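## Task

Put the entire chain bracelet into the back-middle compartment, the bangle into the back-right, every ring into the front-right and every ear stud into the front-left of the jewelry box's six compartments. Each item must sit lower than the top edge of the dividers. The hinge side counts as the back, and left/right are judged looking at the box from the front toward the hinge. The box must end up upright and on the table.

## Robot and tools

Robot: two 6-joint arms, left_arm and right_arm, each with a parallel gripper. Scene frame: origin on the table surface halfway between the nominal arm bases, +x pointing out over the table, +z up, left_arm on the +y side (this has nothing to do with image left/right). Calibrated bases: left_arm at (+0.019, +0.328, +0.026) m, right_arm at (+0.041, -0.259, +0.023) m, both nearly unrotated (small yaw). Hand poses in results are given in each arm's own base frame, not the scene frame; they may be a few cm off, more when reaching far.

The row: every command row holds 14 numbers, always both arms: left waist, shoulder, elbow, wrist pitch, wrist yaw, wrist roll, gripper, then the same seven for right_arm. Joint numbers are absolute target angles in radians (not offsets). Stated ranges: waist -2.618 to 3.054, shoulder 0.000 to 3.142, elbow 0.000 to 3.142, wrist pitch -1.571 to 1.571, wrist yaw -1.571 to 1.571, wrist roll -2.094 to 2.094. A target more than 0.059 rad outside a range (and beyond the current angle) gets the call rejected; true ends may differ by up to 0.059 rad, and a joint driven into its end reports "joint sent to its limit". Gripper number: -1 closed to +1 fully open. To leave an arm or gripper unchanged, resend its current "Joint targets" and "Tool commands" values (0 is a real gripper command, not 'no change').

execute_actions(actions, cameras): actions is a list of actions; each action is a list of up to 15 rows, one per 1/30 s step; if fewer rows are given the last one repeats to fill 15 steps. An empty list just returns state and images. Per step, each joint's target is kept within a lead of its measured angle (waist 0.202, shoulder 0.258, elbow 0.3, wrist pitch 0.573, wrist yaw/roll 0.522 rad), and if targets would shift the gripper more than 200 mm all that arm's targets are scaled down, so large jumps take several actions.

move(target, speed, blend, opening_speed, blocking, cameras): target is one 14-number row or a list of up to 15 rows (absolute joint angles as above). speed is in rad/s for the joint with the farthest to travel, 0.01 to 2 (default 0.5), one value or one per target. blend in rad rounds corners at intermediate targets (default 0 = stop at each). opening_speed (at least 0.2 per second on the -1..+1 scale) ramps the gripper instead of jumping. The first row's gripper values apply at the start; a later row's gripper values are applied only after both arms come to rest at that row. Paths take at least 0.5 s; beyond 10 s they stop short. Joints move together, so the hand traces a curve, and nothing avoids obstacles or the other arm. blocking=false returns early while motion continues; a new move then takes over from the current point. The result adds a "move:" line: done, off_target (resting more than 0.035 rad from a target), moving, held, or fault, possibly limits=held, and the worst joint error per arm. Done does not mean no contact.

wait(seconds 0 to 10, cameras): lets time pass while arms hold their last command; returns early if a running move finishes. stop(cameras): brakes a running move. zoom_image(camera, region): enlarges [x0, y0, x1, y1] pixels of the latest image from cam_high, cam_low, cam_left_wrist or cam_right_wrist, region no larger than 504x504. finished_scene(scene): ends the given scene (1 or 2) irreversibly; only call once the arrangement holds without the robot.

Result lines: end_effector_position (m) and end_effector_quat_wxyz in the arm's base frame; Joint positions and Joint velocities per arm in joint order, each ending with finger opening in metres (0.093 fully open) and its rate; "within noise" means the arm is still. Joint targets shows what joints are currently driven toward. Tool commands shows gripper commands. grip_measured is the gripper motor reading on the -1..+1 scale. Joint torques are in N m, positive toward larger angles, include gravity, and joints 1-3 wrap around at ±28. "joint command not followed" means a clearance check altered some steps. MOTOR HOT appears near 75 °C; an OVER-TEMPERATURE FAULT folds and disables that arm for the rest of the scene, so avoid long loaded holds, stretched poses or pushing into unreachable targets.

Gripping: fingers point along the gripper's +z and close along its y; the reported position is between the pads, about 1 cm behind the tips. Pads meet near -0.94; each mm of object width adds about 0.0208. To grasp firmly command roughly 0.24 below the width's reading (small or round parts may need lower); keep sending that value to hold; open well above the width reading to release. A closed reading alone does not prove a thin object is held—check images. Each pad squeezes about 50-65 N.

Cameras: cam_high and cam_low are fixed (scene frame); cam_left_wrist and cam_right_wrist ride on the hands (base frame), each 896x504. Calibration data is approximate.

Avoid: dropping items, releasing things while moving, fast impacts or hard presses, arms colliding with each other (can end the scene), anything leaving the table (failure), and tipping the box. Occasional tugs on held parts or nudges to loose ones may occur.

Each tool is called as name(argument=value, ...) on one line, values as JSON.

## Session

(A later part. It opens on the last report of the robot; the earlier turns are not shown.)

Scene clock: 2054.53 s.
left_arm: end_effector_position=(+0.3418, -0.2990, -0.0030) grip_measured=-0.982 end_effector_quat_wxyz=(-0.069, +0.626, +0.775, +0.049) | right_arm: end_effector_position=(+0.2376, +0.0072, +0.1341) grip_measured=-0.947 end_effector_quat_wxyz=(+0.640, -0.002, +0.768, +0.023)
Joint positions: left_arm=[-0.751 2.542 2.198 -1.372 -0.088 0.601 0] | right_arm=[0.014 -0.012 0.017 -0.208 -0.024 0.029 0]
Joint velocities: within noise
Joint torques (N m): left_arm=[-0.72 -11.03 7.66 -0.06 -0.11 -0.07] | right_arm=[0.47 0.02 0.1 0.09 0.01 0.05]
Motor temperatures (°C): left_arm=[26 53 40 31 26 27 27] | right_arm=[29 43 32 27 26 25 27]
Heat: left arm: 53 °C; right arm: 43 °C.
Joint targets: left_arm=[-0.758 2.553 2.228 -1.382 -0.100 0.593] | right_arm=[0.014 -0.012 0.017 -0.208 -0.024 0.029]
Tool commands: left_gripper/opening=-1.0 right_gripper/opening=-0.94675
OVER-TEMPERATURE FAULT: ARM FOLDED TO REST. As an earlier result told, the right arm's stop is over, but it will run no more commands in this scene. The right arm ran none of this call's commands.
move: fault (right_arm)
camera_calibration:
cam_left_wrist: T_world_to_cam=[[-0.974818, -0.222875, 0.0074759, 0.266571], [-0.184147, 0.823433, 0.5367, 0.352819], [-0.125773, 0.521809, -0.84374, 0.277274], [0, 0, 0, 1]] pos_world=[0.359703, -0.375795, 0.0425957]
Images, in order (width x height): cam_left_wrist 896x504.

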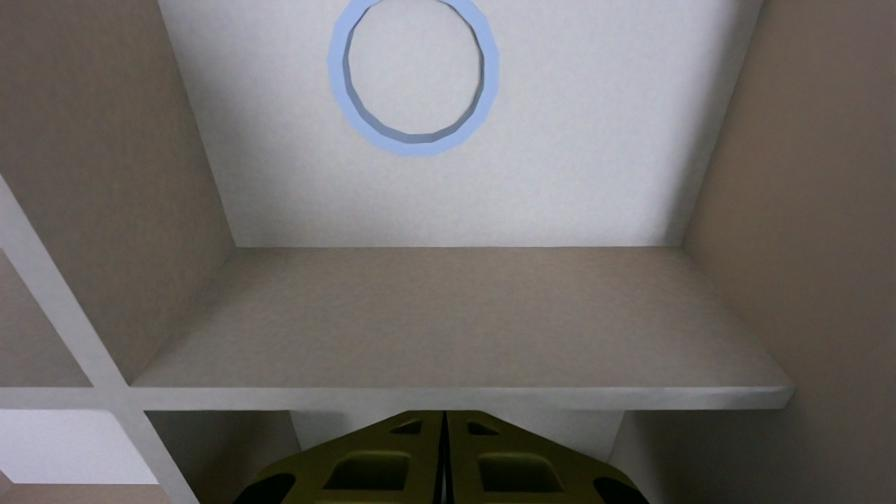

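move(target=[[-0.758,2.553,2.27,-1.43,-0.1,0.593,-1,0.014,-0.012,0.017,-0.208,-0.024,0.029,-0.946763],[-0.74,2.50,2.34,-1.55,-0.1,0.6,-1,0.014,-0.012,0.017,-0.208,-0.024,0.029,-0.946763]], speed=[0.2, 0.3], cameras=["cam_left_wrist"])

Scene clock: 2063.77 s.
left_arm: end_effector_position=(+0.3343, -0.2898, +0.0269) grip_measured=-0.982 end_effector_quat_wxyz=(-0.097, +0.624, +0.774, +0.051) | right_arm: end_effector_position=(+0.2376, +0.0072, +0.1341) grip_measured=-0.947 end_effector_quat_wxyz=(+0.640, -0.002, +0.768, +0.023)
Joint positions: left_arm=[-0.747 2.545 2.312 -1.539 -0.088 0.601 0] | right_arm=[0.014 -0.012 0.017 -0.208 -0.024 0.029 0]
Joint velocities: within noise
Joint torques (N m): left_arm=[0.44 -15.97 7.45 -0.17 -0.11 0.03] | right_arm=[0.49 0.02 0.09 0.09 0.01 0.05]
Motor temperatures (°C): left_arm=[26 55 40 31 26 27 27] | right_arm=[29 43 32 27 26 25 27]
Heat: left arm: 55 °C; right arm: 43 °C.
Joint targets: left_arm=[-0.740 2.500 2.340 -1.550 -0.100 0.600] | right_arm=[0.014 -0.012 0.017 -0.208 -0.024 0.029]
Tool commands: left_gripper/opening=-1.0 right_gripper/opening=-0.94675
OVER-TEMPERATURE FAULT: ARM FOLDED TO REST. As an earlier result told, the right arm's stop is over, but it will run no more commands in this scene. The right arm ran none of this call's commands.
move: fault (right_arm), off_target (left_arm); left_arm: the shoulder is farthest, 0.045 rad from its target
camera_calibration:
cam_left_wrist: T_world_to_cam=[[-0.972844, -0.228202, 0.0387029, 0.258136], [-0.165107, 0.801371, 0.574929, 0.314024], [-0.162216, 0.552927, -0.817287, 0.317235], [0, 0, 0, 1]] pos_world=[0.354435, -0.36815, 0.0687393]
Images, in order (width x height): cam_left_wrist 896x504.

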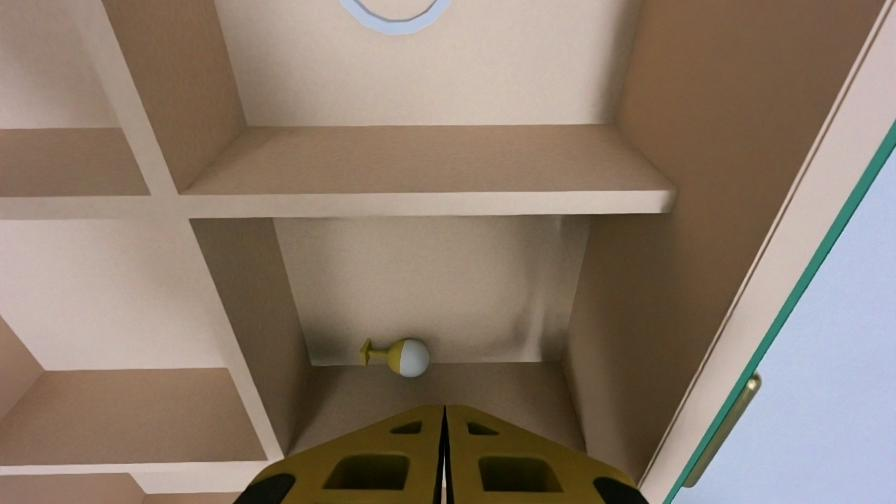

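move(target=[[-0.726,2.43,2.22,-1.46,-0.1,0.62,-1,0.014,-0.012,0.017,-0.208,-0.024,0.029,-0.946763],[-0.726,2.486,2.15,-1.372,-0.1,0.62,-1,0.014,-0.012,0.017,-0.208,-0.024,0.029,-0.946763],[-0.726,2.486,2.125,-1.345,-0.1,0.62,-1,0.014,-0.012,0.017,-0.208,-0.024,0.029,-0.946763]], speed=[0.3, 0.2,0.1], cameras=["cam_left_wrist"])

Scene clock: 2115.77 s.
left_arm: end_effector_position=(+0.3426, -0.2882, +0.0091) grip_measured=-0.982 end_effector_quat_wxyz=(-0.063, +0.623, +0.778, +0.048) | right_arm: end_effector_position=(+0.2376, +0.0072, +0.1341) grip_measured=-0.947 end_effector_quat_wxyz=(+0.640, -0.002, +0.768, +0.023)
Joint positions: left_arm=[-0.732 2.48 2.133 -1.355 -0.088 0.612 0] | right_arm=[0.014 -0.012 0.017 -0.208 -0.024 0.029 0]
Joint velocities: within noise
Joint torques (N m): left_arm=[0.34 -11.14 4.45 0.13 -0.11 0.12] | right_arm=[0.49 0.02 0.08 0.09 0.01 0.05]
Motor temperatures (°C): left_arm=[26 73 42 30 26 27 27] | right_arm=[29 42 32 27 26 25 27]
Heat: left arm: 73 °C; right arm: 42 °C.
Joint targets: left_arm=[-0.726 2.486 2.125 -1.345 -0.100 0.620] | right_arm=[0.014 -0.012 0.017 -0.208 -0.024 0.029]
Tool commands: left_gripper/opening=-1.0 right_gripper/opening=-0.946749
OVER-TEMPERATURE FAULT: ARM FOLDED TO REST. As an earlier result told, the right arm's stop is over, but it will run no more commands in this scene. The right arm ran none of this call's commands.
move: fault (right_arm)
camera_calibration:
cam_left_wrist: T_world_to_cam=[[-0.972919, -0.231143, 0.00124396, 0.266761], [-0.195831, 0.827122, 0.526801, 0.342682], [-0.122795, 0.512292, -0.849987, 0.278212], [0, 0, 0, 1]] pos_world=[0.360808, -0.364305, 0.05562]
Images, in order (width x height): cam_left_wrist 896x504.

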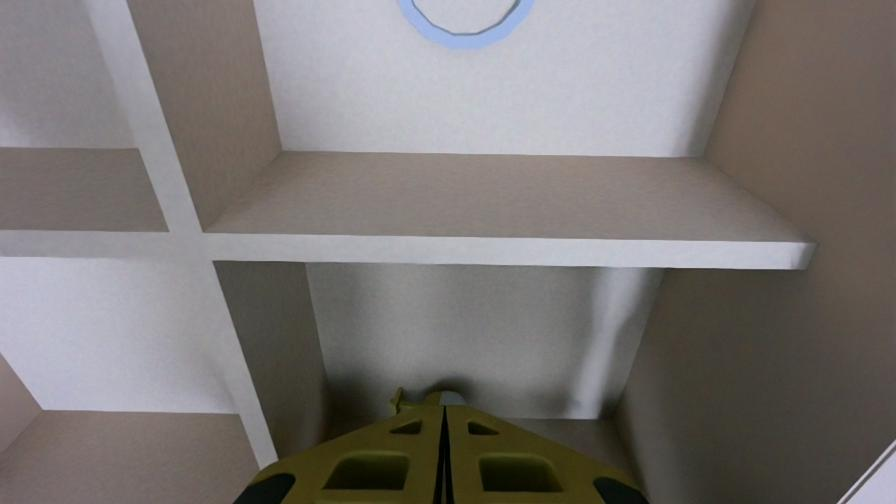

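move(target=[[-0.73,2.487,2.115,-1.335,-0.1,0.618,-1,0.014,-0.012,0.017,-0.208,-0.024,0.029,-0.946763],[-0.74,2.49,2.14,-1.335,-0.1,0.612,-1,0.014,-0.012,0.017,-0.208,-0.024,0.029,-0.946763],[-0.758,2.544,2.248,-1.391,-0.1,0.593,-1,0.014,-0.012,0.017,-0.208,-0.024,0.029,-0.946763]], speed=[0.15,0.15,0.15], cameras=["cam_left_wrist"])

move(target=[[-0.758,2.50,2.35,-1.52,-0.1,0.593,-1,0.014,-0.012,0.017,-0.208,-0.024,0.029,-0.946763],[-0.74,1.9,2.2,-1.55,-0.1,0.6,-1,0.014,-0.012,0.017,-0.208,-0.024,0.029,-0.946763],[-0.6,1.2,1.75,-1.5,0,-0.92,-1,0.014,-0.012,0.017,-0.208,-0.024,0.029,-0.946763]], speed=[0.6,0.8,1.0], blend=[0.05,0.05,0], cameras=["cam_left_wrist"])

Scene clock: 2131.77 s.
left_arm: end_effector_position=(+0.3449, -0.3015, +0.0055) grip_measured=-0.982 end_effector_quat_wxyz=(-0.059, +0.626, +0.776, +0.048) | right_arm: end_effector_position=(+0.2376, +0.0072, +0.1341) grip_measured=-0.947 end_effector_quat_wxyz=(+0.640, -0.002, +0.768, +0.023)
Joint positions: left_arm=[-0.751 2.534 2.218 -1.381 -0.088 0.601 0] | right_arm=[0.014 -0.012 0.017 -0.208 -0.024 0.029 0]
Joint velocities: within noise
Joint torques (N m): left_arm=[-0.8 -11.04 7.73 0 -0.11 -0.07] | right_arm=[0.49 0.03 0.1 0.09 0.01 0.05]
Motor temperatures (°C): left_arm=[26 66 41 30 26 27 27] | right_arm=[29 41 32 27 26 25 27]
Heat: left arm: 66 °C; right arm: 41 °C.
Joint targets: left_arm=[-0.758 2.544 2.248 -1.391 -0.100 0.593] | right_arm=[0.014 -0.012 0.017 -0.208 -0.024 0.029]
Tool commands: left_gripper/opening=-1.0 right_gripper/opening=-0.946749
OVER-TEMPERATURE FAULT: ARM FOLDED TO REST. As an earlier result told, the right arm's stop is over, but it will run no more commands in this scene. The right arm ran none of this call's commands.
move: fault (right_arm)
camera_calibration:
cam_left_wrist: T_world_to_cam=[[-0.974677, -0.223592, -0.00342513, 0.268822], [-0.192315, 0.830324, 0.523046, 0.355855], [-0.114105, 0.51046, -0.852297, 0.278692], [0, 0, 0, 1]] pos_world=[0.362251, -0.377629, 0.0523202]
Images, in order (width x height): cam_left_wrist 896x504.

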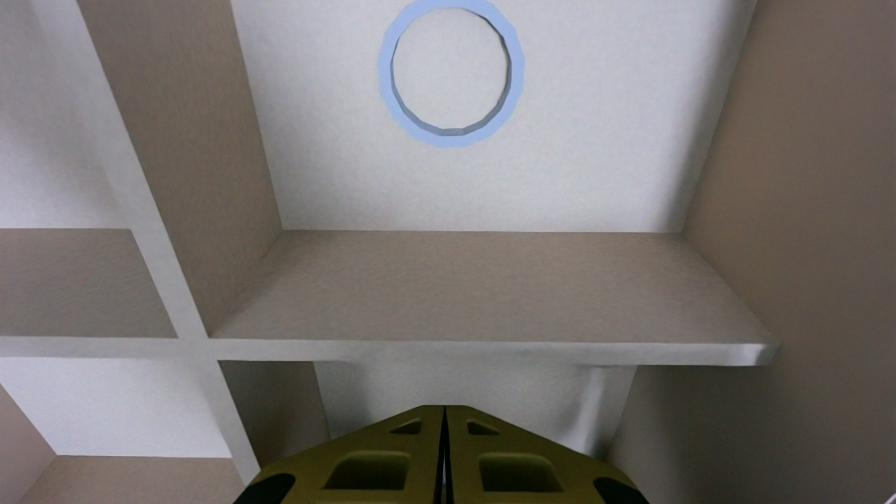

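Scene clock: 2135.23 s.
left_arm: end_effector_position=(+0.1985, -0.1350, +0.3412) grip_measured=-0.982 end_effector_quat_wxyz=(+0.223, -0.146, +0.943, -0.201) | right_arm: end_effector_position=(+0.2376, +0.0072, +0.1341) grip_measured=-0.947 end_effector_quat_wxyz=(+0.640, -0.002, +0.768, +0.023)
Joint positions: left_arm=[-0.608 1.202 1.758 -1.517 -0.015 -0.911 0] | right_arm=[0.014 -0.012 0.017 -0.208 -0.024 0.029 0]
Joint velocities: within noise
Joint torques (N m): left_arm=[0.47 -1.69 3.84 1.58 0.19 -0.04] | right_arm=[0.46 0.03 0.09 0.09 0.01 0.05]
Motor temperatures (°C): left_arm=[26 65 41 31 26 27 27] | right_arm=[29 41 32 27 26 25 27]
Heat: left arm: 65 °C; right arm: 41 °C.
Joint targets: left_arm=[-0.600 1.200 1.750 -1.500 0.000 -0.920] | right_arm=[0.014 -0.012 0.017 -0.208 -0.024 0.029]
Tool commands: left_gripper/opening=-1.0 right_gripper/opening=-0.946749
OVER-TEMPERATURE FAULT: ARM FOLDED TO REST. As an earlier result told, the right arm's stop is over, but it will run no more commands in this scene. The right arm ran none of this call's commands.
move: fault (right_arm)
camera_calibration:
cam_left_wrist: T_world_to_cam=[[0.197182, -0.871931, 0.44817, -0.309707], [-0.974139, -0.225703, -0.0105182, 0.208575], [0.110324, -0.434506, -0.893887, 0.305272], [0, 0, 0, 1]] pos_world=[0.230572, -0.0903251, 0.413874]
Images, in order (width x height): cam_left_wrist 896x504.

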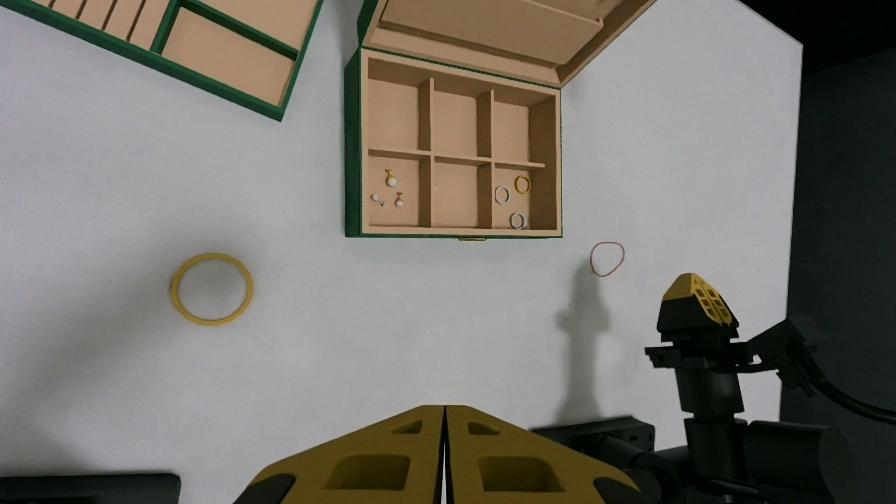

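zoom_image(camera="cam_left_wrist", region=[340, 130, 580, 250])

zoom_image(camera="cam_high", region=[395, 200, 525, 310])

Scaled by 2.100 from the camera's 896x504 image, which has a finer 1280x720 frame.

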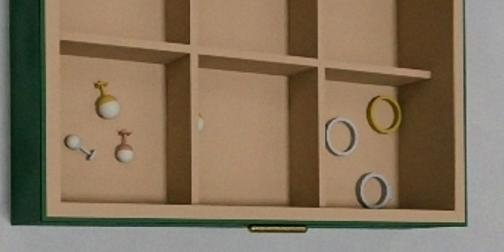

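This scene's latest camera images include none from cam_high. They are from: cam_left_wrist. cam_high's image comes with the result of a call that names it in "cameras".

move(target=[[-0.428,1.85,1.85,-1.5,0,-0.674,-0.55,0.014,-0.012,0.017,-0.208,-0.024,0.029,-0.946763],[-0.428,2.06,1.66,-1.12,0,-0.674,-0.55,0.014,-0.012,0.017,-0.208,-0.024,0.029,-0.946763],[-0.428,2.088,1.546,-0.988,0,-0.674,-0.55,0.014,-0.012,0.017,-0.208,-0.024,0.029,-0.946763]], speed=[0.8,0.5,0.15], cameras=["cam_left_wrist"])

Scene clock: 2189.47 s.
left_arm: end_effector_position=(+0.3638, -0.1656, +0.0363) grip_measured=-0.552 end_effector_quat_wxyz=(+0.019, -0.124, +0.992, -0.005) | right_arm: end_effector_position=(+0.2376, +0.0072, +0.1341) grip_measured=-0.947 end_effector_quat_wxyz=(+0.640, -0.002, +0.768, +0.023)
Joint positions: left_arm=[-0.432 2.074 1.568 -1.028 -0.012 -0.681 0.019] | right_arm=[0.014 -0.012 0.017 -0.208 -0.024 0.029 0]
Joint velocities: within noise
Joint torques (N m): left_arm=[0.18 -8.17 3.33 0.8 0.13 0.12] | right_arm=[0.47 0.02 0.1 0.09 0.01 0.06]
Motor temperatures (°C): left_arm=[26 50 39 33 26 27 27] | right_arm=[29 41 31 27 26 25 27]
Heat: left arm: 50 °C; right arm: 41 °C.
Joint targets: left_arm=[-0.428 2.088 1.546 -0.988 0.000 -0.674] | right_arm=[0.014 -0.012 0.017 -0.208 -0.024 0.029]
Tool commands: left_gripper/opening=-0.55 right_gripper/opening=-0.946749
OVER-TEMPERATURE FAULT: ARM FOLDED TO REST. As an earlier result told, the right arm's stop is over, but it will run no more commands in this scene. The right arm ran none of this call's commands.
move: fault (right_arm), off_target (left_arm); left_arm: the wrist pitch is farthest, 0.040 rad from its target
camera_calibration:
cam_left_wrist: T_world_to_cam=[[0.258632, -0.965887, 0.0131161, -0.254481], [-0.90497, -0.237527, 0.353001, 0.319161], [-0.337843, -0.103167, -0.935531, 0.220546], [0, 0, 0, 1]] pos_world=[0.429158, -0.147238, 0.0970017]
Images, in order (width x height): cam_left_wrist 896x504.

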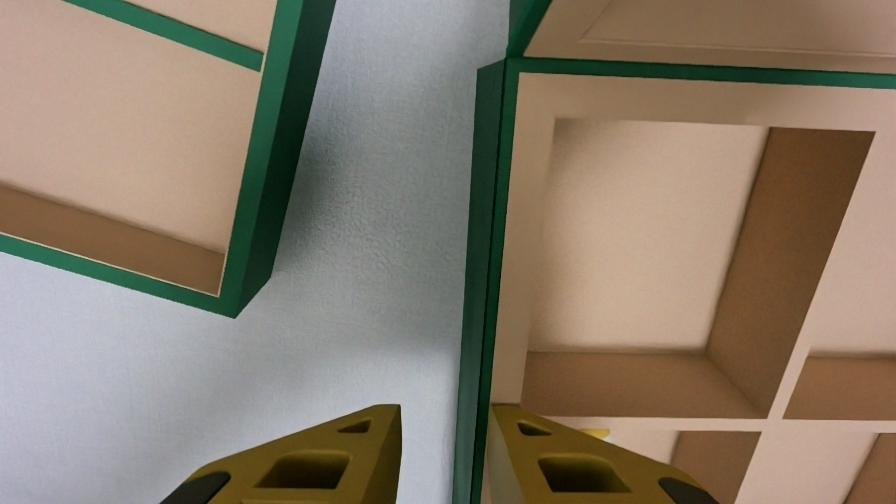

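move(target=[[-0.428,2.07,1.65,-1.11,0,-0.674,-0.55,0.014,-0.012,0.017,-0.208,-0.024,0.029,-0.946763],[-0.452,2.068,1.64,-1.10,0,-0.69,-0.55,0.014,-0.012,0.017,-0.208,-0.024,0.029,-0.946763],[-0.452,2.084,1.546,-0.988,0,-0.69,-0.55,0.014,-0.012,0.017,-0.208,-0.024,0.029,-0.946763]], speed=[0.2,0.3,0.15], cameras=["cam_left_wrist"])

Scene clock: 2207.47 s.
left_arm: end_effector_position=(+0.3635, -0.1717, +0.0329) grip_measured=-0.552 end_effector_quat_wxyz=(+0.025, -0.118, +0.993, -0.008) | right_arm: end_effector_position=(+0.2376, +0.0072, +0.1341) grip_measured=-0.947 end_effector_quat_wxyz=(+0.640, -0.002, +0.768, +0.023)
Joint positions: left_arm=[-0.446 2.074 1.554 -1 -0.012 -0.682 0.019] | right_arm=[0.014 -0.012 0.017 -0.208 -0.024 0.029 0]
Joint velocities: within noise
Joint torques (N m): left_arm=[-0.61 -8.47 4.6 0.54 0.13 -0.06] | right_arm=[0.49 0.03 0.09 0.09 0.01 0.06]
Motor temperatures (°C): left_arm=[26 51 38 33 26 27 27] | right_arm=[29 40 31 27 26 25 27]
Heat: left arm: 51 °C; right arm: 40 °C.
Joint targets: left_arm=[-0.452 2.084 1.546 -0.988 0.000 -0.690] | right_arm=[0.014 -0.012 0.017 -0.208 -0.024 0.029]
Tool commands: left_gripper/opening=-0.55 right_gripper/opening=-0.946749
OVER-TEMPERATURE FAULT: ARM FOLDED TO REST. As an earlier result told, the right arm's stop is over, but it will run no more commands in this scene. The right arm ran none of this call's commands.
move: fault (right_arm)
camera_calibration:
cam_left_wrist: T_world_to_cam=[[0.245133, -0.969247, 0.0216717, -0.256181], [-0.912339, -0.223064, 0.343335, 0.324074], [-0.327943, -0.103935, -0.938963, 0.213021], [0, 0, 0, 1]] pos_world=[0.428323, -0.153873, 0.094305]
Images, in order (width x height): cam_left_wrist 896x504.

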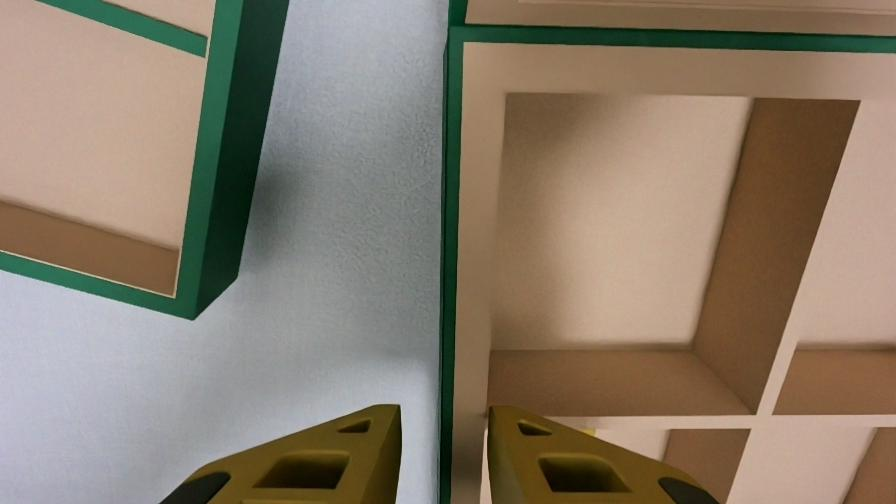

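Good; close and lift slowly with tilt.

move(target=[[-0.446,2.084,1.546,-0.988,0,-0.69,-1,0.014,-0.012,0.017,-0.208,-0.024,0.029,-0.946763],[-0.46,2.11,1.64,-1.07,-0.025,-0.69,-1,0.014,-0.012,0.017,-0.208,-0.024,0.029,-0.946763],[-0.475,2.14,1.74,-1.16,-0.05,-0.69,-1,0.014,-0.012,0.017,-0.208,-0.024,0.029,-0.946763]], speed=[0.2,0.15,0.1], opening_speed=0.6, cameras=["cam_left_wrist","cam_low","cam_high"])

Scene clock: 2221.50 s.
left_arm: end_effector_position=(+0.3652, -0.1786, +0.0408) grip_measured=-0.933 end_effector_quat_wxyz=(+0.001, -0.111, +0.994, +0.015) | right_arm: end_effector_position=(+0.2376, +0.0072, +0.1341) grip_measured=-0.947 end_effector_quat_wxyz=(+0.640, -0.002, +0.768, +0.023)
Joint positions: left_arm=[-0.466 2.145 1.697 -1.138 -0.027 -0.688 0] | right_arm=[0.014 -0.012 0.017 -0.208 -0.024 0.029 0]
Joint velocities: within noise
Joint torques (N m): left_arm=[-0.91 -10.21 8.98 0.09 -0.27 0.02] | right_arm=[0.49 0.02 0.09 0.09 0.01 0.05]
Motor temperatures (°C): left_arm=[26 52 38 32 26 27 27] | right_arm=[29 40 31 27 26 25 27]
Heat: left arm: 52 °C; right arm: 40 °C.
Joint targets: left_arm=[-0.475 2.140 1.740 -1.160 -0.050 -0.690] | right_arm=[0.014 -0.012 0.017 -0.208 -0.024 0.029]
Tool commands: left_gripper/opening=-1.0 right_gripper/opening=-0.946749
OVER-TEMPERATURE FAULT: ARM FOLDED TO REST. As an earlier result told, the right arm's stop is over, but it will run no more commands in this scene. The right arm ran none of this call's commands.
move: fault (right_arm), off_target (left_arm); left_arm: the elbow is farthest, 0.043 rad from its target
camera_calibration:
cam_left_wrist: T_world_to_cam=[[0.232536, -0.97208, -0.0314124, -0.257181], [-0.896185, -0.226706, 0.381388, 0.313268], [-0.377861, -0.0605354, -0.923881, 0.245695], [0, 0, 0, 1]] pos_world=[0.433388, -0.164108, 0.0994374]
Images, in order (width x height): cam_high 896x504, cam_low 896x504, cam_left_wrist 896x504.

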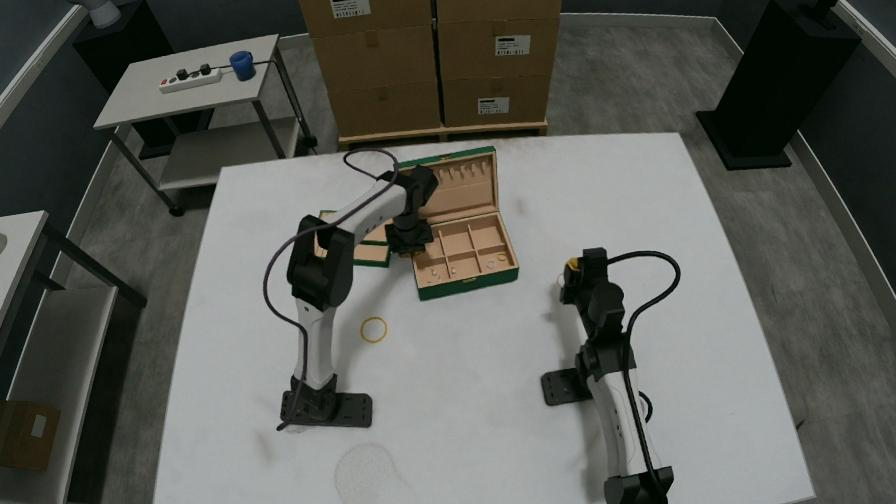

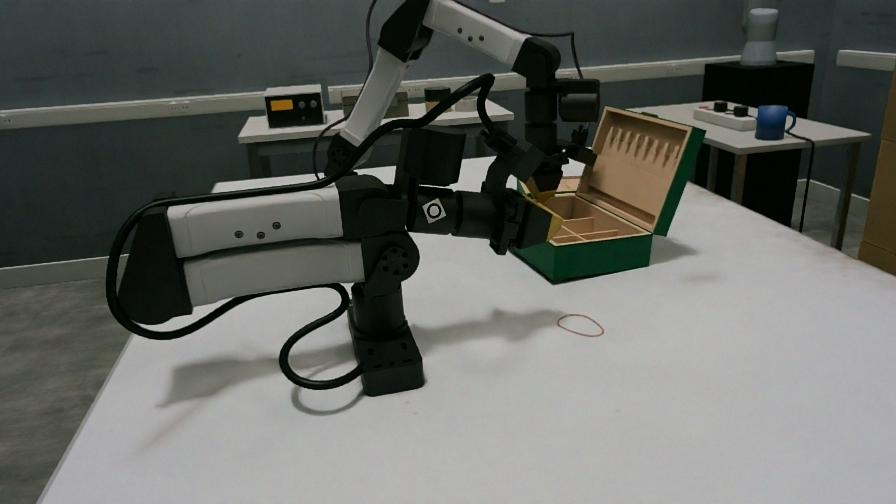

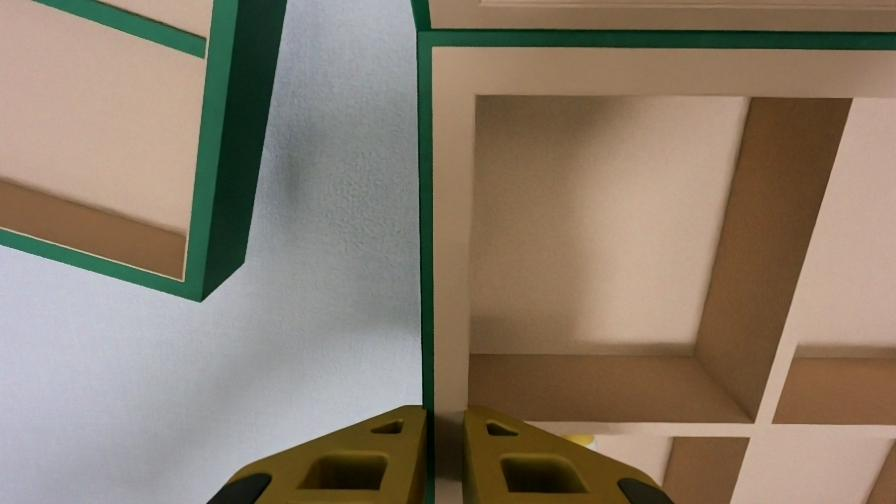

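move(target=[[-0.48,2.16,1.83,-1.24,-0.05,-0.69,-1,0.014,-0.012,0.017,-0.208,-0.024,0.029,-0.946763]], speed=[0.12], cameras=["cam_low","cam_high"])

zoom_image(camera="cam_high", region=[395, 200, 525, 310])

zoom_image(camera="cam_low", region=[490, 80, 720, 300])

Scene clock: 2231.97 s.
left_arm: end_effector_position=(+0.3679, -0.1815, +0.0547) grip_measured=-0.934 end_effector_quat_wxyz=(-0.005, -0.109, +0.994, +0.021) | right_arm: end_effector_position=(+0.2376, +0.0072, +0.1341) grip_measured=-0.947 end_effector_quat_wxyz=(+0.640, -0.002, +0.768, +0.023)
Joint positions: left_arm=[-0.471 2.166 1.786 -1.222 -0.031 -0.689 0] | right_arm=[0.014 -0.012 0.017 -0.208 -0.024 0.029 0]
Joint velocities: within noise
Joint torques (N m): left_arm=[-0.91 -10.54 9.14 0.09 -0.23 0.04] | right_arm=[0.49 0.02 0.1 0.09 0.01 0.05]
Motor temperatures (°C): left_arm=[26 54 39 32 26 27 28] | right_arm=[29 40 31 27 26 25 27]
Heat: left arm: 54 °C; right arm: 40 °C.
Joint targets: left_arm=[-0.480 2.160 1.830 -1.240 -0.050 -0.690] | right_arm=[0.014 -0.012 0.017 -0.208 -0.024 0.029]
Tool commands: left_gripper/opening=-1.0 right_gripper/opening=-0.946749
OVER-TEMPERATURE FAULT: ARM FOLDED TO REST. As an earlier result told, the right arm's stop is over, but it will run no more commands in this scene. The right arm ran none of this call's commands.
move: fault (right_arm), off_target (left_arm); left_arm: the elbow is farthest, 0.044 rad from its target
Images, in order (width x height): cam_high 896x504, cam_low 896x504.

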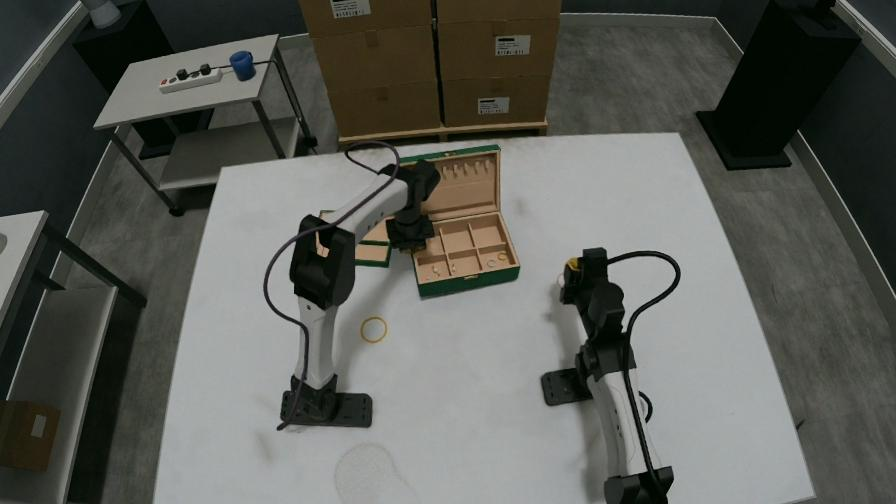

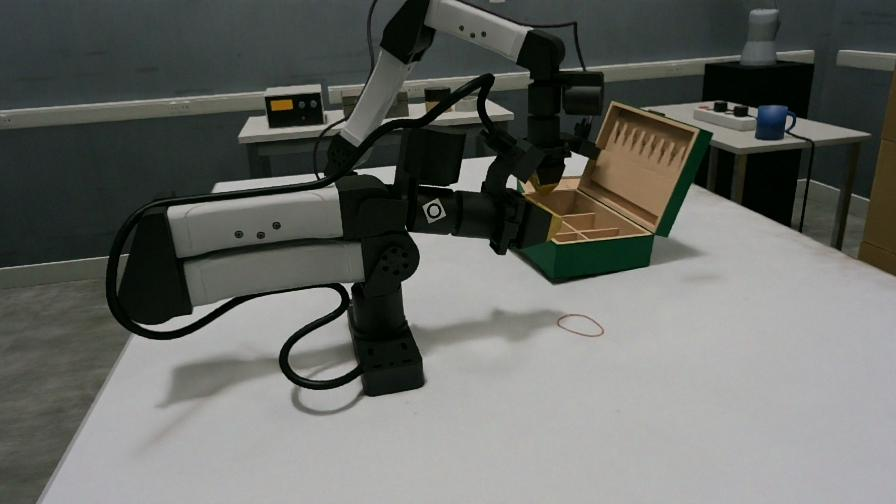

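Scaled by 3.877 from the camera's 896x504 image, which has a finer 1280x720 frame.

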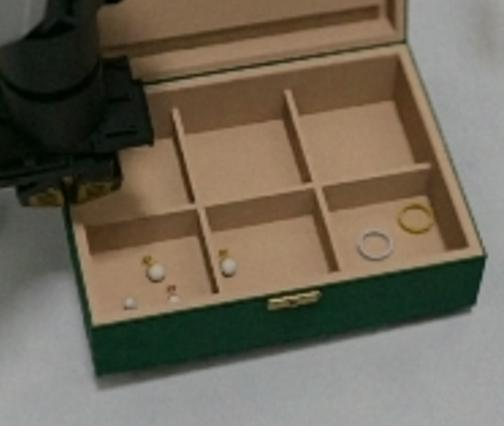

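Scaled by 2.191 from the camera's 896x504 image, which has a finer 1280x720 frame.

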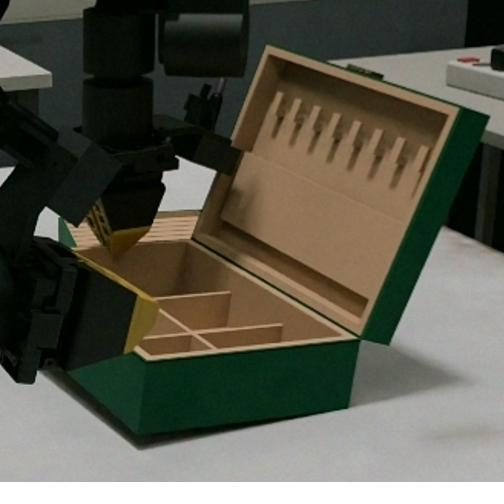

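move(target=[[-0.485,2.19,1.92,-1.31,-0.1,-0.69,-1,0.014,-0.012,0.017,-0.208,-0.024,0.029,-0.946763],[-0.49,2.22,2.01,-1.38,-0.15,-0.69,-1,0.014,-0.012,0.017,-0.208,-0.024,0.029,-0.946763]], speed=[0.12,0.12], cameras=["cam_low","cam_high"])

zoom_image(camera="cam_high", region=[395, 200, 525, 310])

Scene clock: 2245.33 s.
left_arm: end_effector_position=(+0.3811, -0.1809, +0.0751) grip_measured=-0.934 end_effector_quat_wxyz=(+0.009, -0.100, +0.993, +0.059) | right_arm: end_effector_position=(+0.2376, +0.0072, +0.1341) grip_measured=-0.947 end_effector_quat_wxyz=(+0.640, -0.002, +0.768, +0.023)
Joint positions: left_arm=[-0.486 2.229 1.964 -1.357 -0.108 -0.69 0] | right_arm=[0.014 -0.012 0.017 -0.208 -0.024 0.029 0]
Joint velocities: within noise
Joint torques (N m): left_arm=[-0.47 -11.19 9.22 0.02 -0.54 0.02] | right_arm=[0.5 0.03 0.1 0.09 0.01 0.05]
Motor temperatures (°C): left_arm=[26 54 42 31 26 27 28] | right_arm=[29 40 31 27 26 25 27]
Heat: left arm: 54 °C; right arm: 40 °C.
Joint targets: left_arm=[-0.490 2.220 2.010 -1.380 -0.150 -0.690] | right_arm=[0.014 -0.012 0.017 -0.208 -0.024 0.029]
Tool commands: left_gripper/opening=-1.0 right_gripper/opening=-0.946749
OVER-TEMPERATURE FAULT: ARM FOLDED TO REST. As an earlier result told, the right arm's stop is over, but it will run no more commands in this scene. The right arm ran none of this call's commands.
move: fault (right_arm), off_target (left_arm); left_arm: the elbow is farthest, 0.046 rad from its target
Images, in order (width x height): cam_high 896x504, cam_low 896x504.

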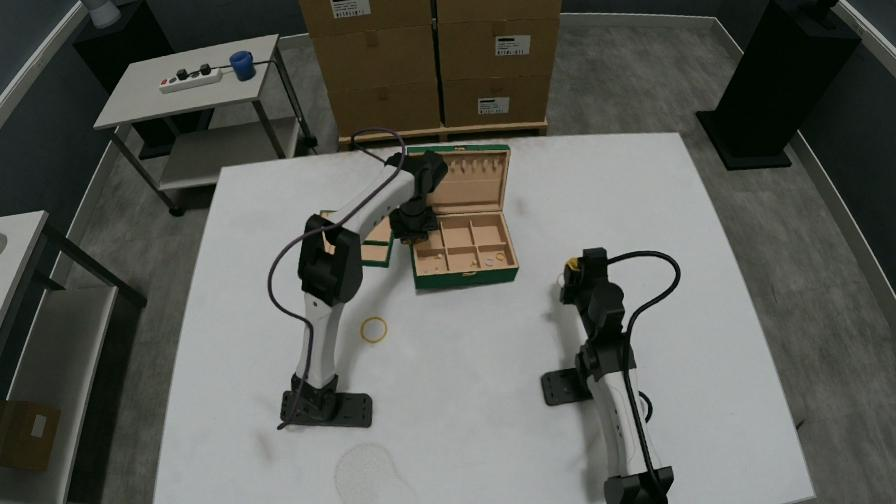

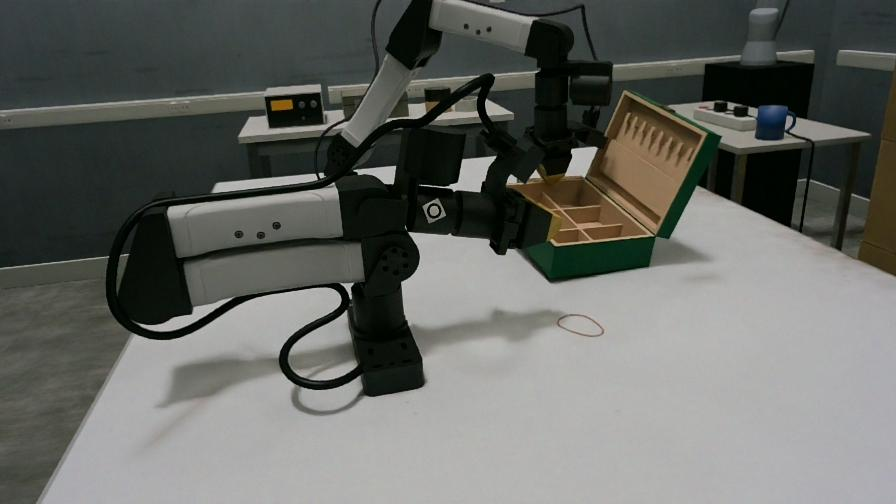

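Scaled by 3.877 from the camera's 896x504 image, which has a finer 1280x720 frame.

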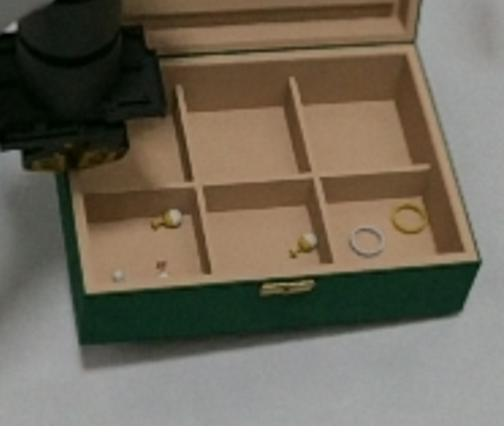

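move(target=[[-0.485,2.18,1.87,-1.28,-0.08,-0.69,-1,0.014,-0.012,0.017,-0.208,-0.024,0.029,-0.946763],[-0.475,2.13,1.72,-1.15,-0.04,-0.69,-1,0.014,-0.012,0.017,-0.208,-0.024,0.029,-0.946763],[-0.455,2.07,1.57,-1.02,0,-0.69,-1,0.014,-0.012,0.017,-0.208,-0.024,0.029,-0.946763]], speed=[0.12,0.12,0.1], cameras=["cam_left_wrist","cam_low","cam_high"])

zoom_image(camera="cam_high", region=[395, 200, 525, 310])

Scene clock: 2260.17 s.
left_arm: end_effector_position=(+0.3627, -0.1775, +0.0323) grip_measured=-0.934 end_effector_quat_wxyz=(+0.019, -0.114, +0.993, -0.002) | right_arm: end_effector_position=(+0.2376, +0.0072, +0.1341) grip_measured=-0.947 end_effector_quat_wxyz=(+0.640, -0.002, +0.768, +0.023)
Joint positions: left_arm=[-0.463 2.096 1.586 -1.026 -0.017 -0.691 0] | right_arm=[0.014 -0.012 0.017 -0.208 -0.024 0.029 0]
Joint velocities: within noise
Joint torques (N m): left_arm=[0.43 -11.86 3.89 0.49 0.19 0.05] | right_arm=[0.49 0.02 0.09 0.09 0.01 0.05]
Motor temperatures (°C): left_arm=[26 58 42 31 26 27 28] | right_arm=[29 39 31 27 26 25 27]
Heat: left arm: 58 °C; right arm: 39 °C.
Joint targets: left_arm=[-0.455 2.070 1.570 -1.020 0.000 -0.690] | right_arm=[0.014 -0.012 0.017 -0.208 -0.024 0.029]
Tool commands: left_gripper/opening=-1.0 right_gripper/opening=-0.946749
OVER-TEMPERATURE FAULT: ARM FOLDED TO REST. As an earlier result told, the right arm's stop is over, but it will run no more commands in this scene. The right arm ran none of this call's commands.
move: fault (right_arm)
camera_calibration:
cam_left_wrist: T_world_to_cam=[[0.239221, -0.970934, 0.00772367, -0.259345], [-0.909349, -0.221245, 0.352328, 0.321181], [-0.340379, -0.0913079, -0.935845, 0.218211], [0, 0, 0, 1]] pos_world=[0.42838, -0.160823, 0.0930534]
Images, in order (width x height): cam_high 896x504, cam_low 896x504, cam_left_wrist 896x504.

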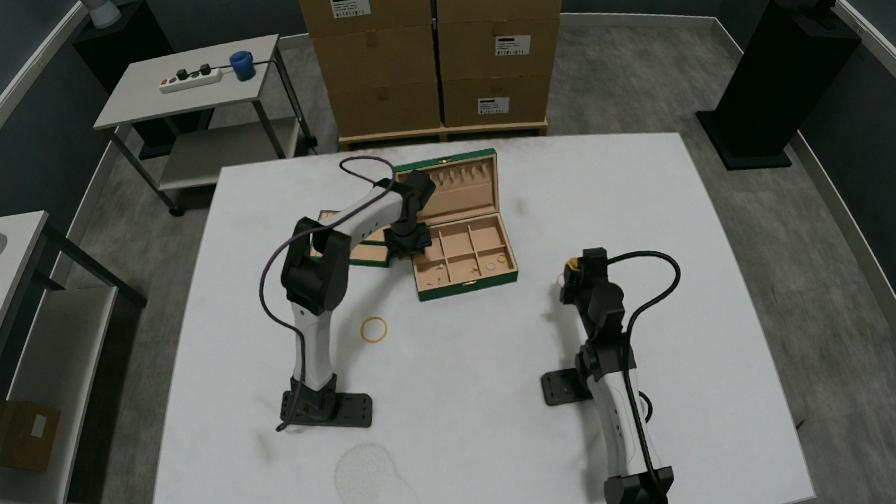

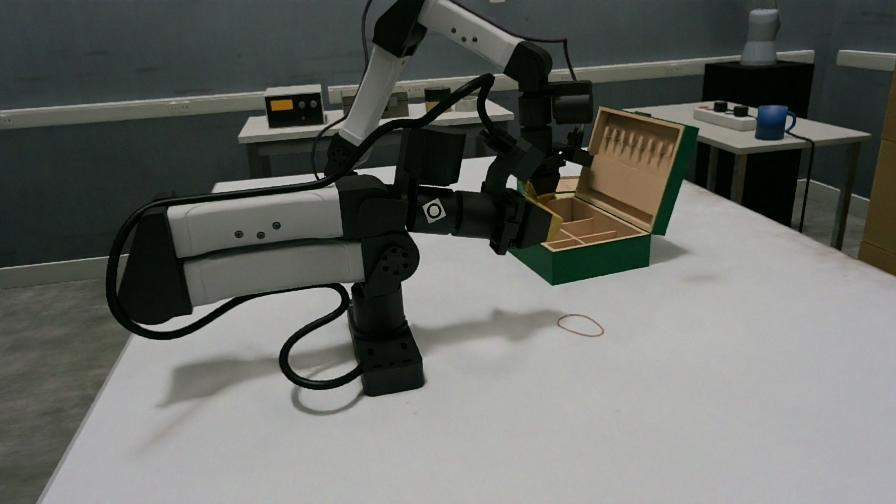

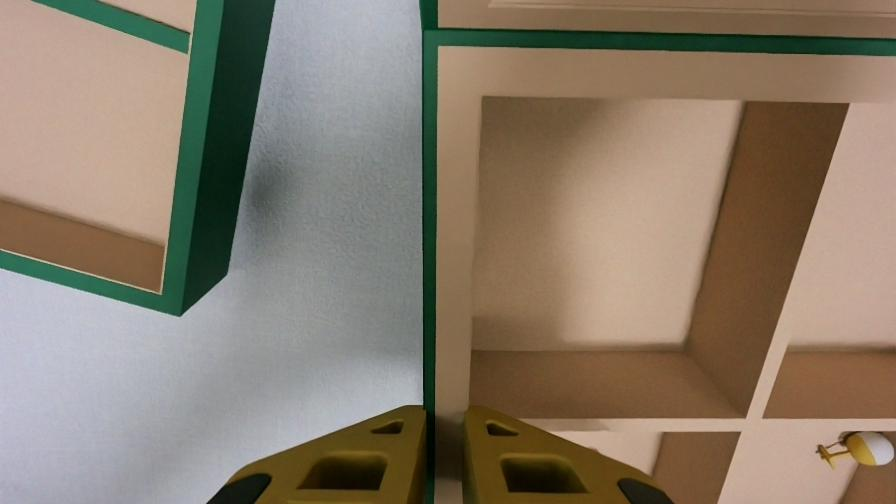

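Scaled by 3.877 from the camera's 896x504 image, which has a finer 1280x720 frame.

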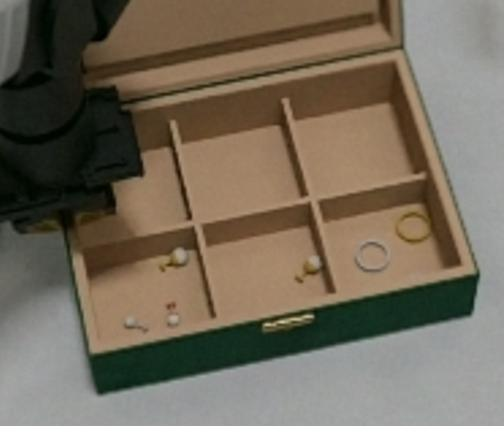

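move(target=[[-0.463,2.09,1.58,-1.02,0,-0.69,-0.5,0.014,-0.012,0.017,-0.208,-0.024,0.029,-0.946763],[-0.463,1.98,1.66,-1.18,0,-0.69,-0.5,0.014,-0.012,0.017,-0.208,-0.024,0.029,-0.946763],[-0.62,1.65,1.95,-1.53,0,-0.85,-1,0.014,-0.012,0.017,-0.208,-0.024,0.029,-0.946763]], speed=[0.3,0.3,0.6], opening_speed=0.8, cameras=["cam_left_wrist"])

zoom_image(camera="cam_left_wrist", region=[300, 100, 660, 400])

Scene clock: 2277.37 s.
left_arm: end_effector_position=(+0.2771, -0.1930, +0.2732) grip_measured=-0.982 end_effector_quat_wxyz=(+0.126, -0.113, +0.980, -0.104) | right_arm: end_effector_position=(+0.2376, +0.0072, +0.1341) grip_measured=-0.947 end_effector_quat_wxyz=(+0.640, -0.002, +0.768, +0.023)
Joint positions: left_arm=[-0.614 1.651 1.934 -1.527 -0.012 -0.842 0] | right_arm=[0.014 -0.012 0.017 -0.208 -0.024 0.029 0]
Joint velocities: within noise
Joint torques (N m): left_arm=[-0.64 -5.85 6.42 0.93 0.13 -0.04] | right_arm=[0.49 0.02 0.1 0.09 0.01 0.05]
Motor temperatures (°C): left_arm=[26 59 41 31 26 27 28] | right_arm=[29 39 31 27 26 25 27]
Heat: left arm: 59 °C; right arm: 39 °C.
Joint targets: left_arm=[-0.620 1.650 1.950 -1.530 0.000 -0.850] | right_arm=[0.014 -0.012 0.017 -0.208 -0.024 0.029]
Tool commands: left_gripper/opening=-1.0 right_gripper/opening=-0.946749
OVER-TEMPERATURE FAULT: ARM FOLDED TO REST. As an earlier result told, the right arm's stop is over, but it will run no more commands in this scene. The right arm ran none of this call's commands.
move: fault (right_arm)
camera_calibration:
cam_left_wrist: T_world_to_cam=[[0.207603, -0.949796, 0.234072, -0.304694], [-0.971392, -0.171956, 0.163796, 0.233272], [-0.115323, -0.26138, -0.958322, 0.324061], [0, 0, 0, 1]] pos_world=[0.327225, -0.164581, 0.343666]
Images, in order (width x height): cam_left_wrist 896x504.

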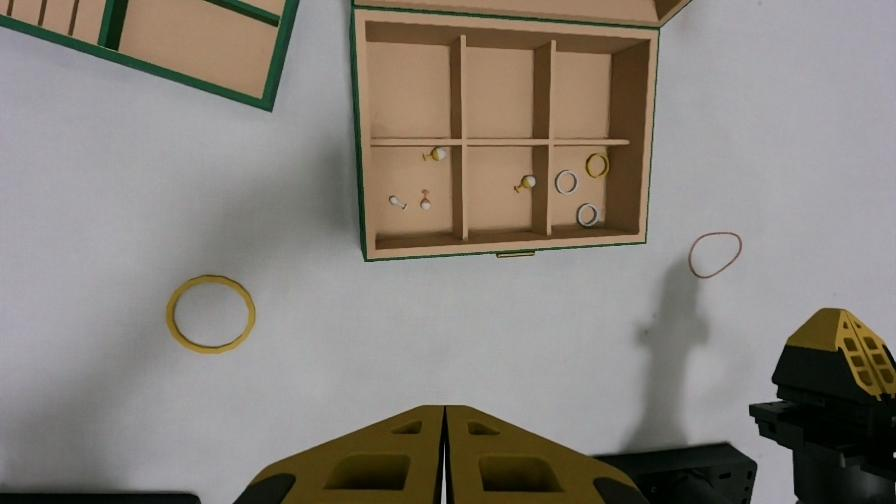

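Scaled by 1.400 from the camera's 896x504 image, which has a finer 1280x720 frame.

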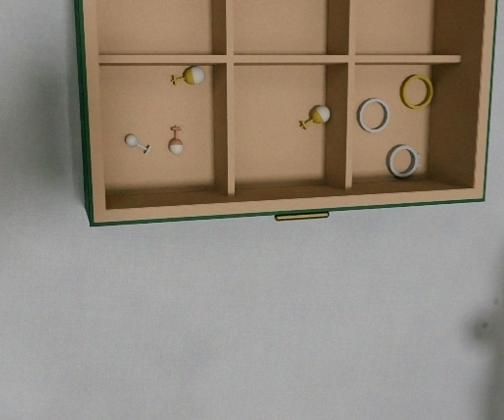

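move(target=[[-0.765,2.1509,1.85,-1.252,0,0.577,-0.4,0.014,-0.012,0.017,-0.208,-0.024,0.029,-0.946763]], speed=[0.7], cameras=["cam_left_wrist"])

Scene clock: 2349.77 s.
left_arm: end_effector_position=(+0.3057, -0.2874, +0.0791) grip_measured=-0.402 end_effector_quat_wxyz=(+0.008, +0.616, +0.788, +0.005) | right_arm: end_effector_position=(+0.2376, +0.0072, +0.1341) grip_measured=-0.947 end_effector_quat_wxyz=(+0.640, -0.002, +0.768, +0.023)
Joint positions: left_arm=[-0.759 2.148 1.855 -1.263 -0.012 0.568 0.026] | right_arm=[0.014 -0.012 0.017 -0.208 -0.024 0.029 0]
Joint velocities: within noise
Joint torques (N m): left_arm=[-0.65 -9.68 4.93 0.48 0.21 0.14] | right_arm=[0.5 0.02 0.09 0.09 0.01 0.05]
Motor temperatures (°C): left_arm=[26 51 39 33 26 27 28] | right_arm=[29 38 31 27 26 25 27]
Heat: left arm: 51 °C; right arm: 38 °C.
Joint targets: left_arm=[-0.765 2.151 1.850 -1.252 0.000 0.577] | right_arm=[0.014 -0.012 0.017 -0.208 -0.024 0.029]
Tool commands: left_gripper/opening=-0.4 right_gripper/opening=-0.946749
OVER-TEMPERATURE FAULT: ARM FOLDED TO REST. As an earlier result told, the right arm's stop is over, but it will run no more commands in this scene. The right arm ran none of this call's commands.
move: fault (right_arm)
camera_calibration:
cam_left_wrist: T_world_to_cam=[[-0.967252, -0.253099, -0.0190998, 0.22453], [-0.241087, 0.892596, 0.380984, 0.342078], [-0.0793782, 0.373112, -0.924384, 0.285419], [0, 0, 0, 1]] pos_world=[0.322303, -0.355002, 0.137799]
Images, in order (width x height): cam_left_wrist 896x504.

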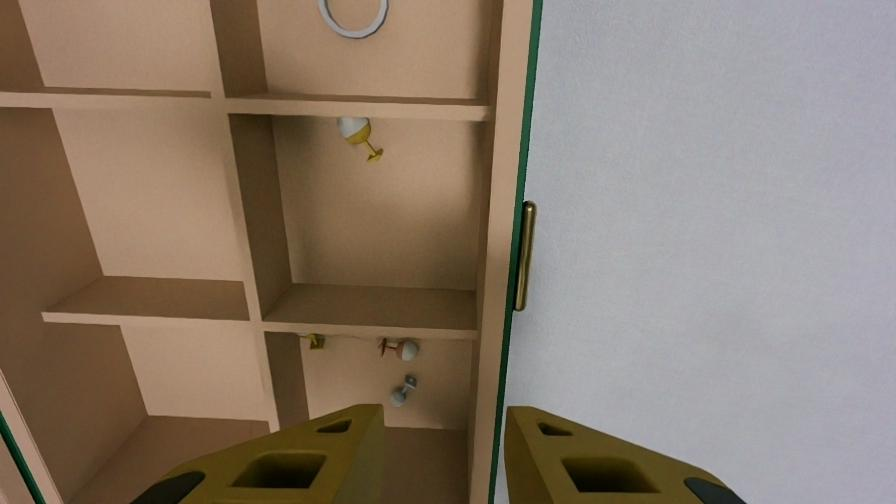

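move(target=[[-0.84,2.368,2.196,-1.392,0.01,0.51,-0.4,0.014,-0.012,0.017,-0.208,-0.024,0.029,-0.946763]], speed=[0.5], cameras=["cam_left_wrist"])

Scene clock: 2386.73 s.
left_arm: end_effector_position=(+0.3074, -0.3389, +0.0686) grip_measured=-0.402 end_effector_quat_wxyz=(-0.003, +0.627, +0.779, +0.002) | right_arm: end_effector_position=(+0.2376, +0.0072, +0.1341) grip_measured=-0.947 end_effector_quat_wxyz=(+0.640, -0.002, +0.768, +0.023)
Joint positions: left_arm=[-0.836 2.36 2.165 -1.383 -0.004 0.519 0.026] | right_arm=[0.014 -0.012 0.017 -0.208 -0.024 0.029 0]
Joint velocities: within noise
Joint torques (N m): left_arm=[-0.53 -10.51 8.01 0.23 0.23 -0.08] | right_arm=[0.47 0.02 0.09 0.09 0.01 0.05]
Motor temperatures (°C): left_arm=[26 52 39 32 26 27 27] | right_arm=[29 38 30 27 26 25 27]
Heat: left arm: 52 °C; right arm: 38 °C.
Joint targets: left_arm=[-0.840 2.368 2.196 -1.392 0.010 0.510] | right_arm=[0.014 -0.012 0.017 -0.208 -0.024 0.029]
Tool commands: left_gripper/opening=-0.4 right_gripper/opening=-0.946749
OVER-TEMPERATURE FAULT: ARM FOLDED TO REST. As an earlier result told, the right arm's stop is over, but it will run no more commands in this scene. The right arm ran none of this call's commands.
move: fault (right_arm)
camera_calibration:
cam_left_wrist: T_world_to_cam=[[-0.973882, -0.227055, -0.00070103, 0.222464], [-0.208927, 0.894908, 0.394322, 0.38252], [-0.0889057, 0.38417, -0.918972, 0.301377], [0, 0, 0, 1]] pos_world=[0.323366, -0.407588, 0.126276]
Images, in order (width x height): cam_left_wrist 896x504.

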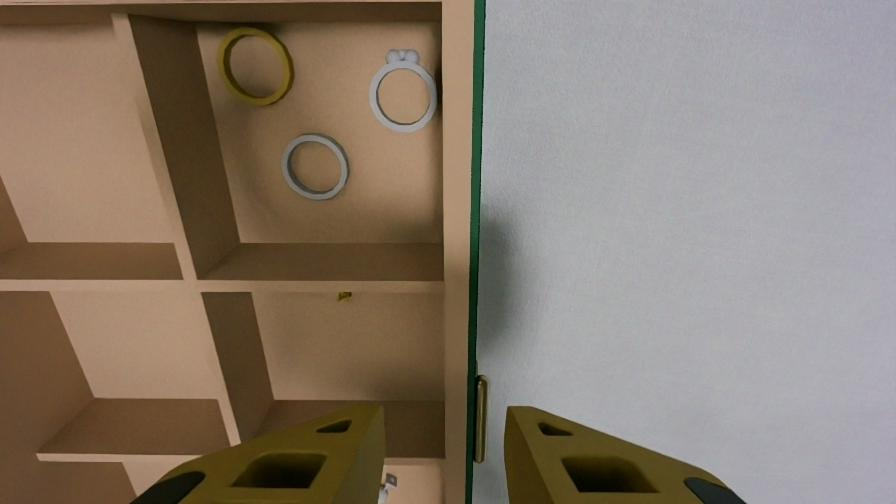

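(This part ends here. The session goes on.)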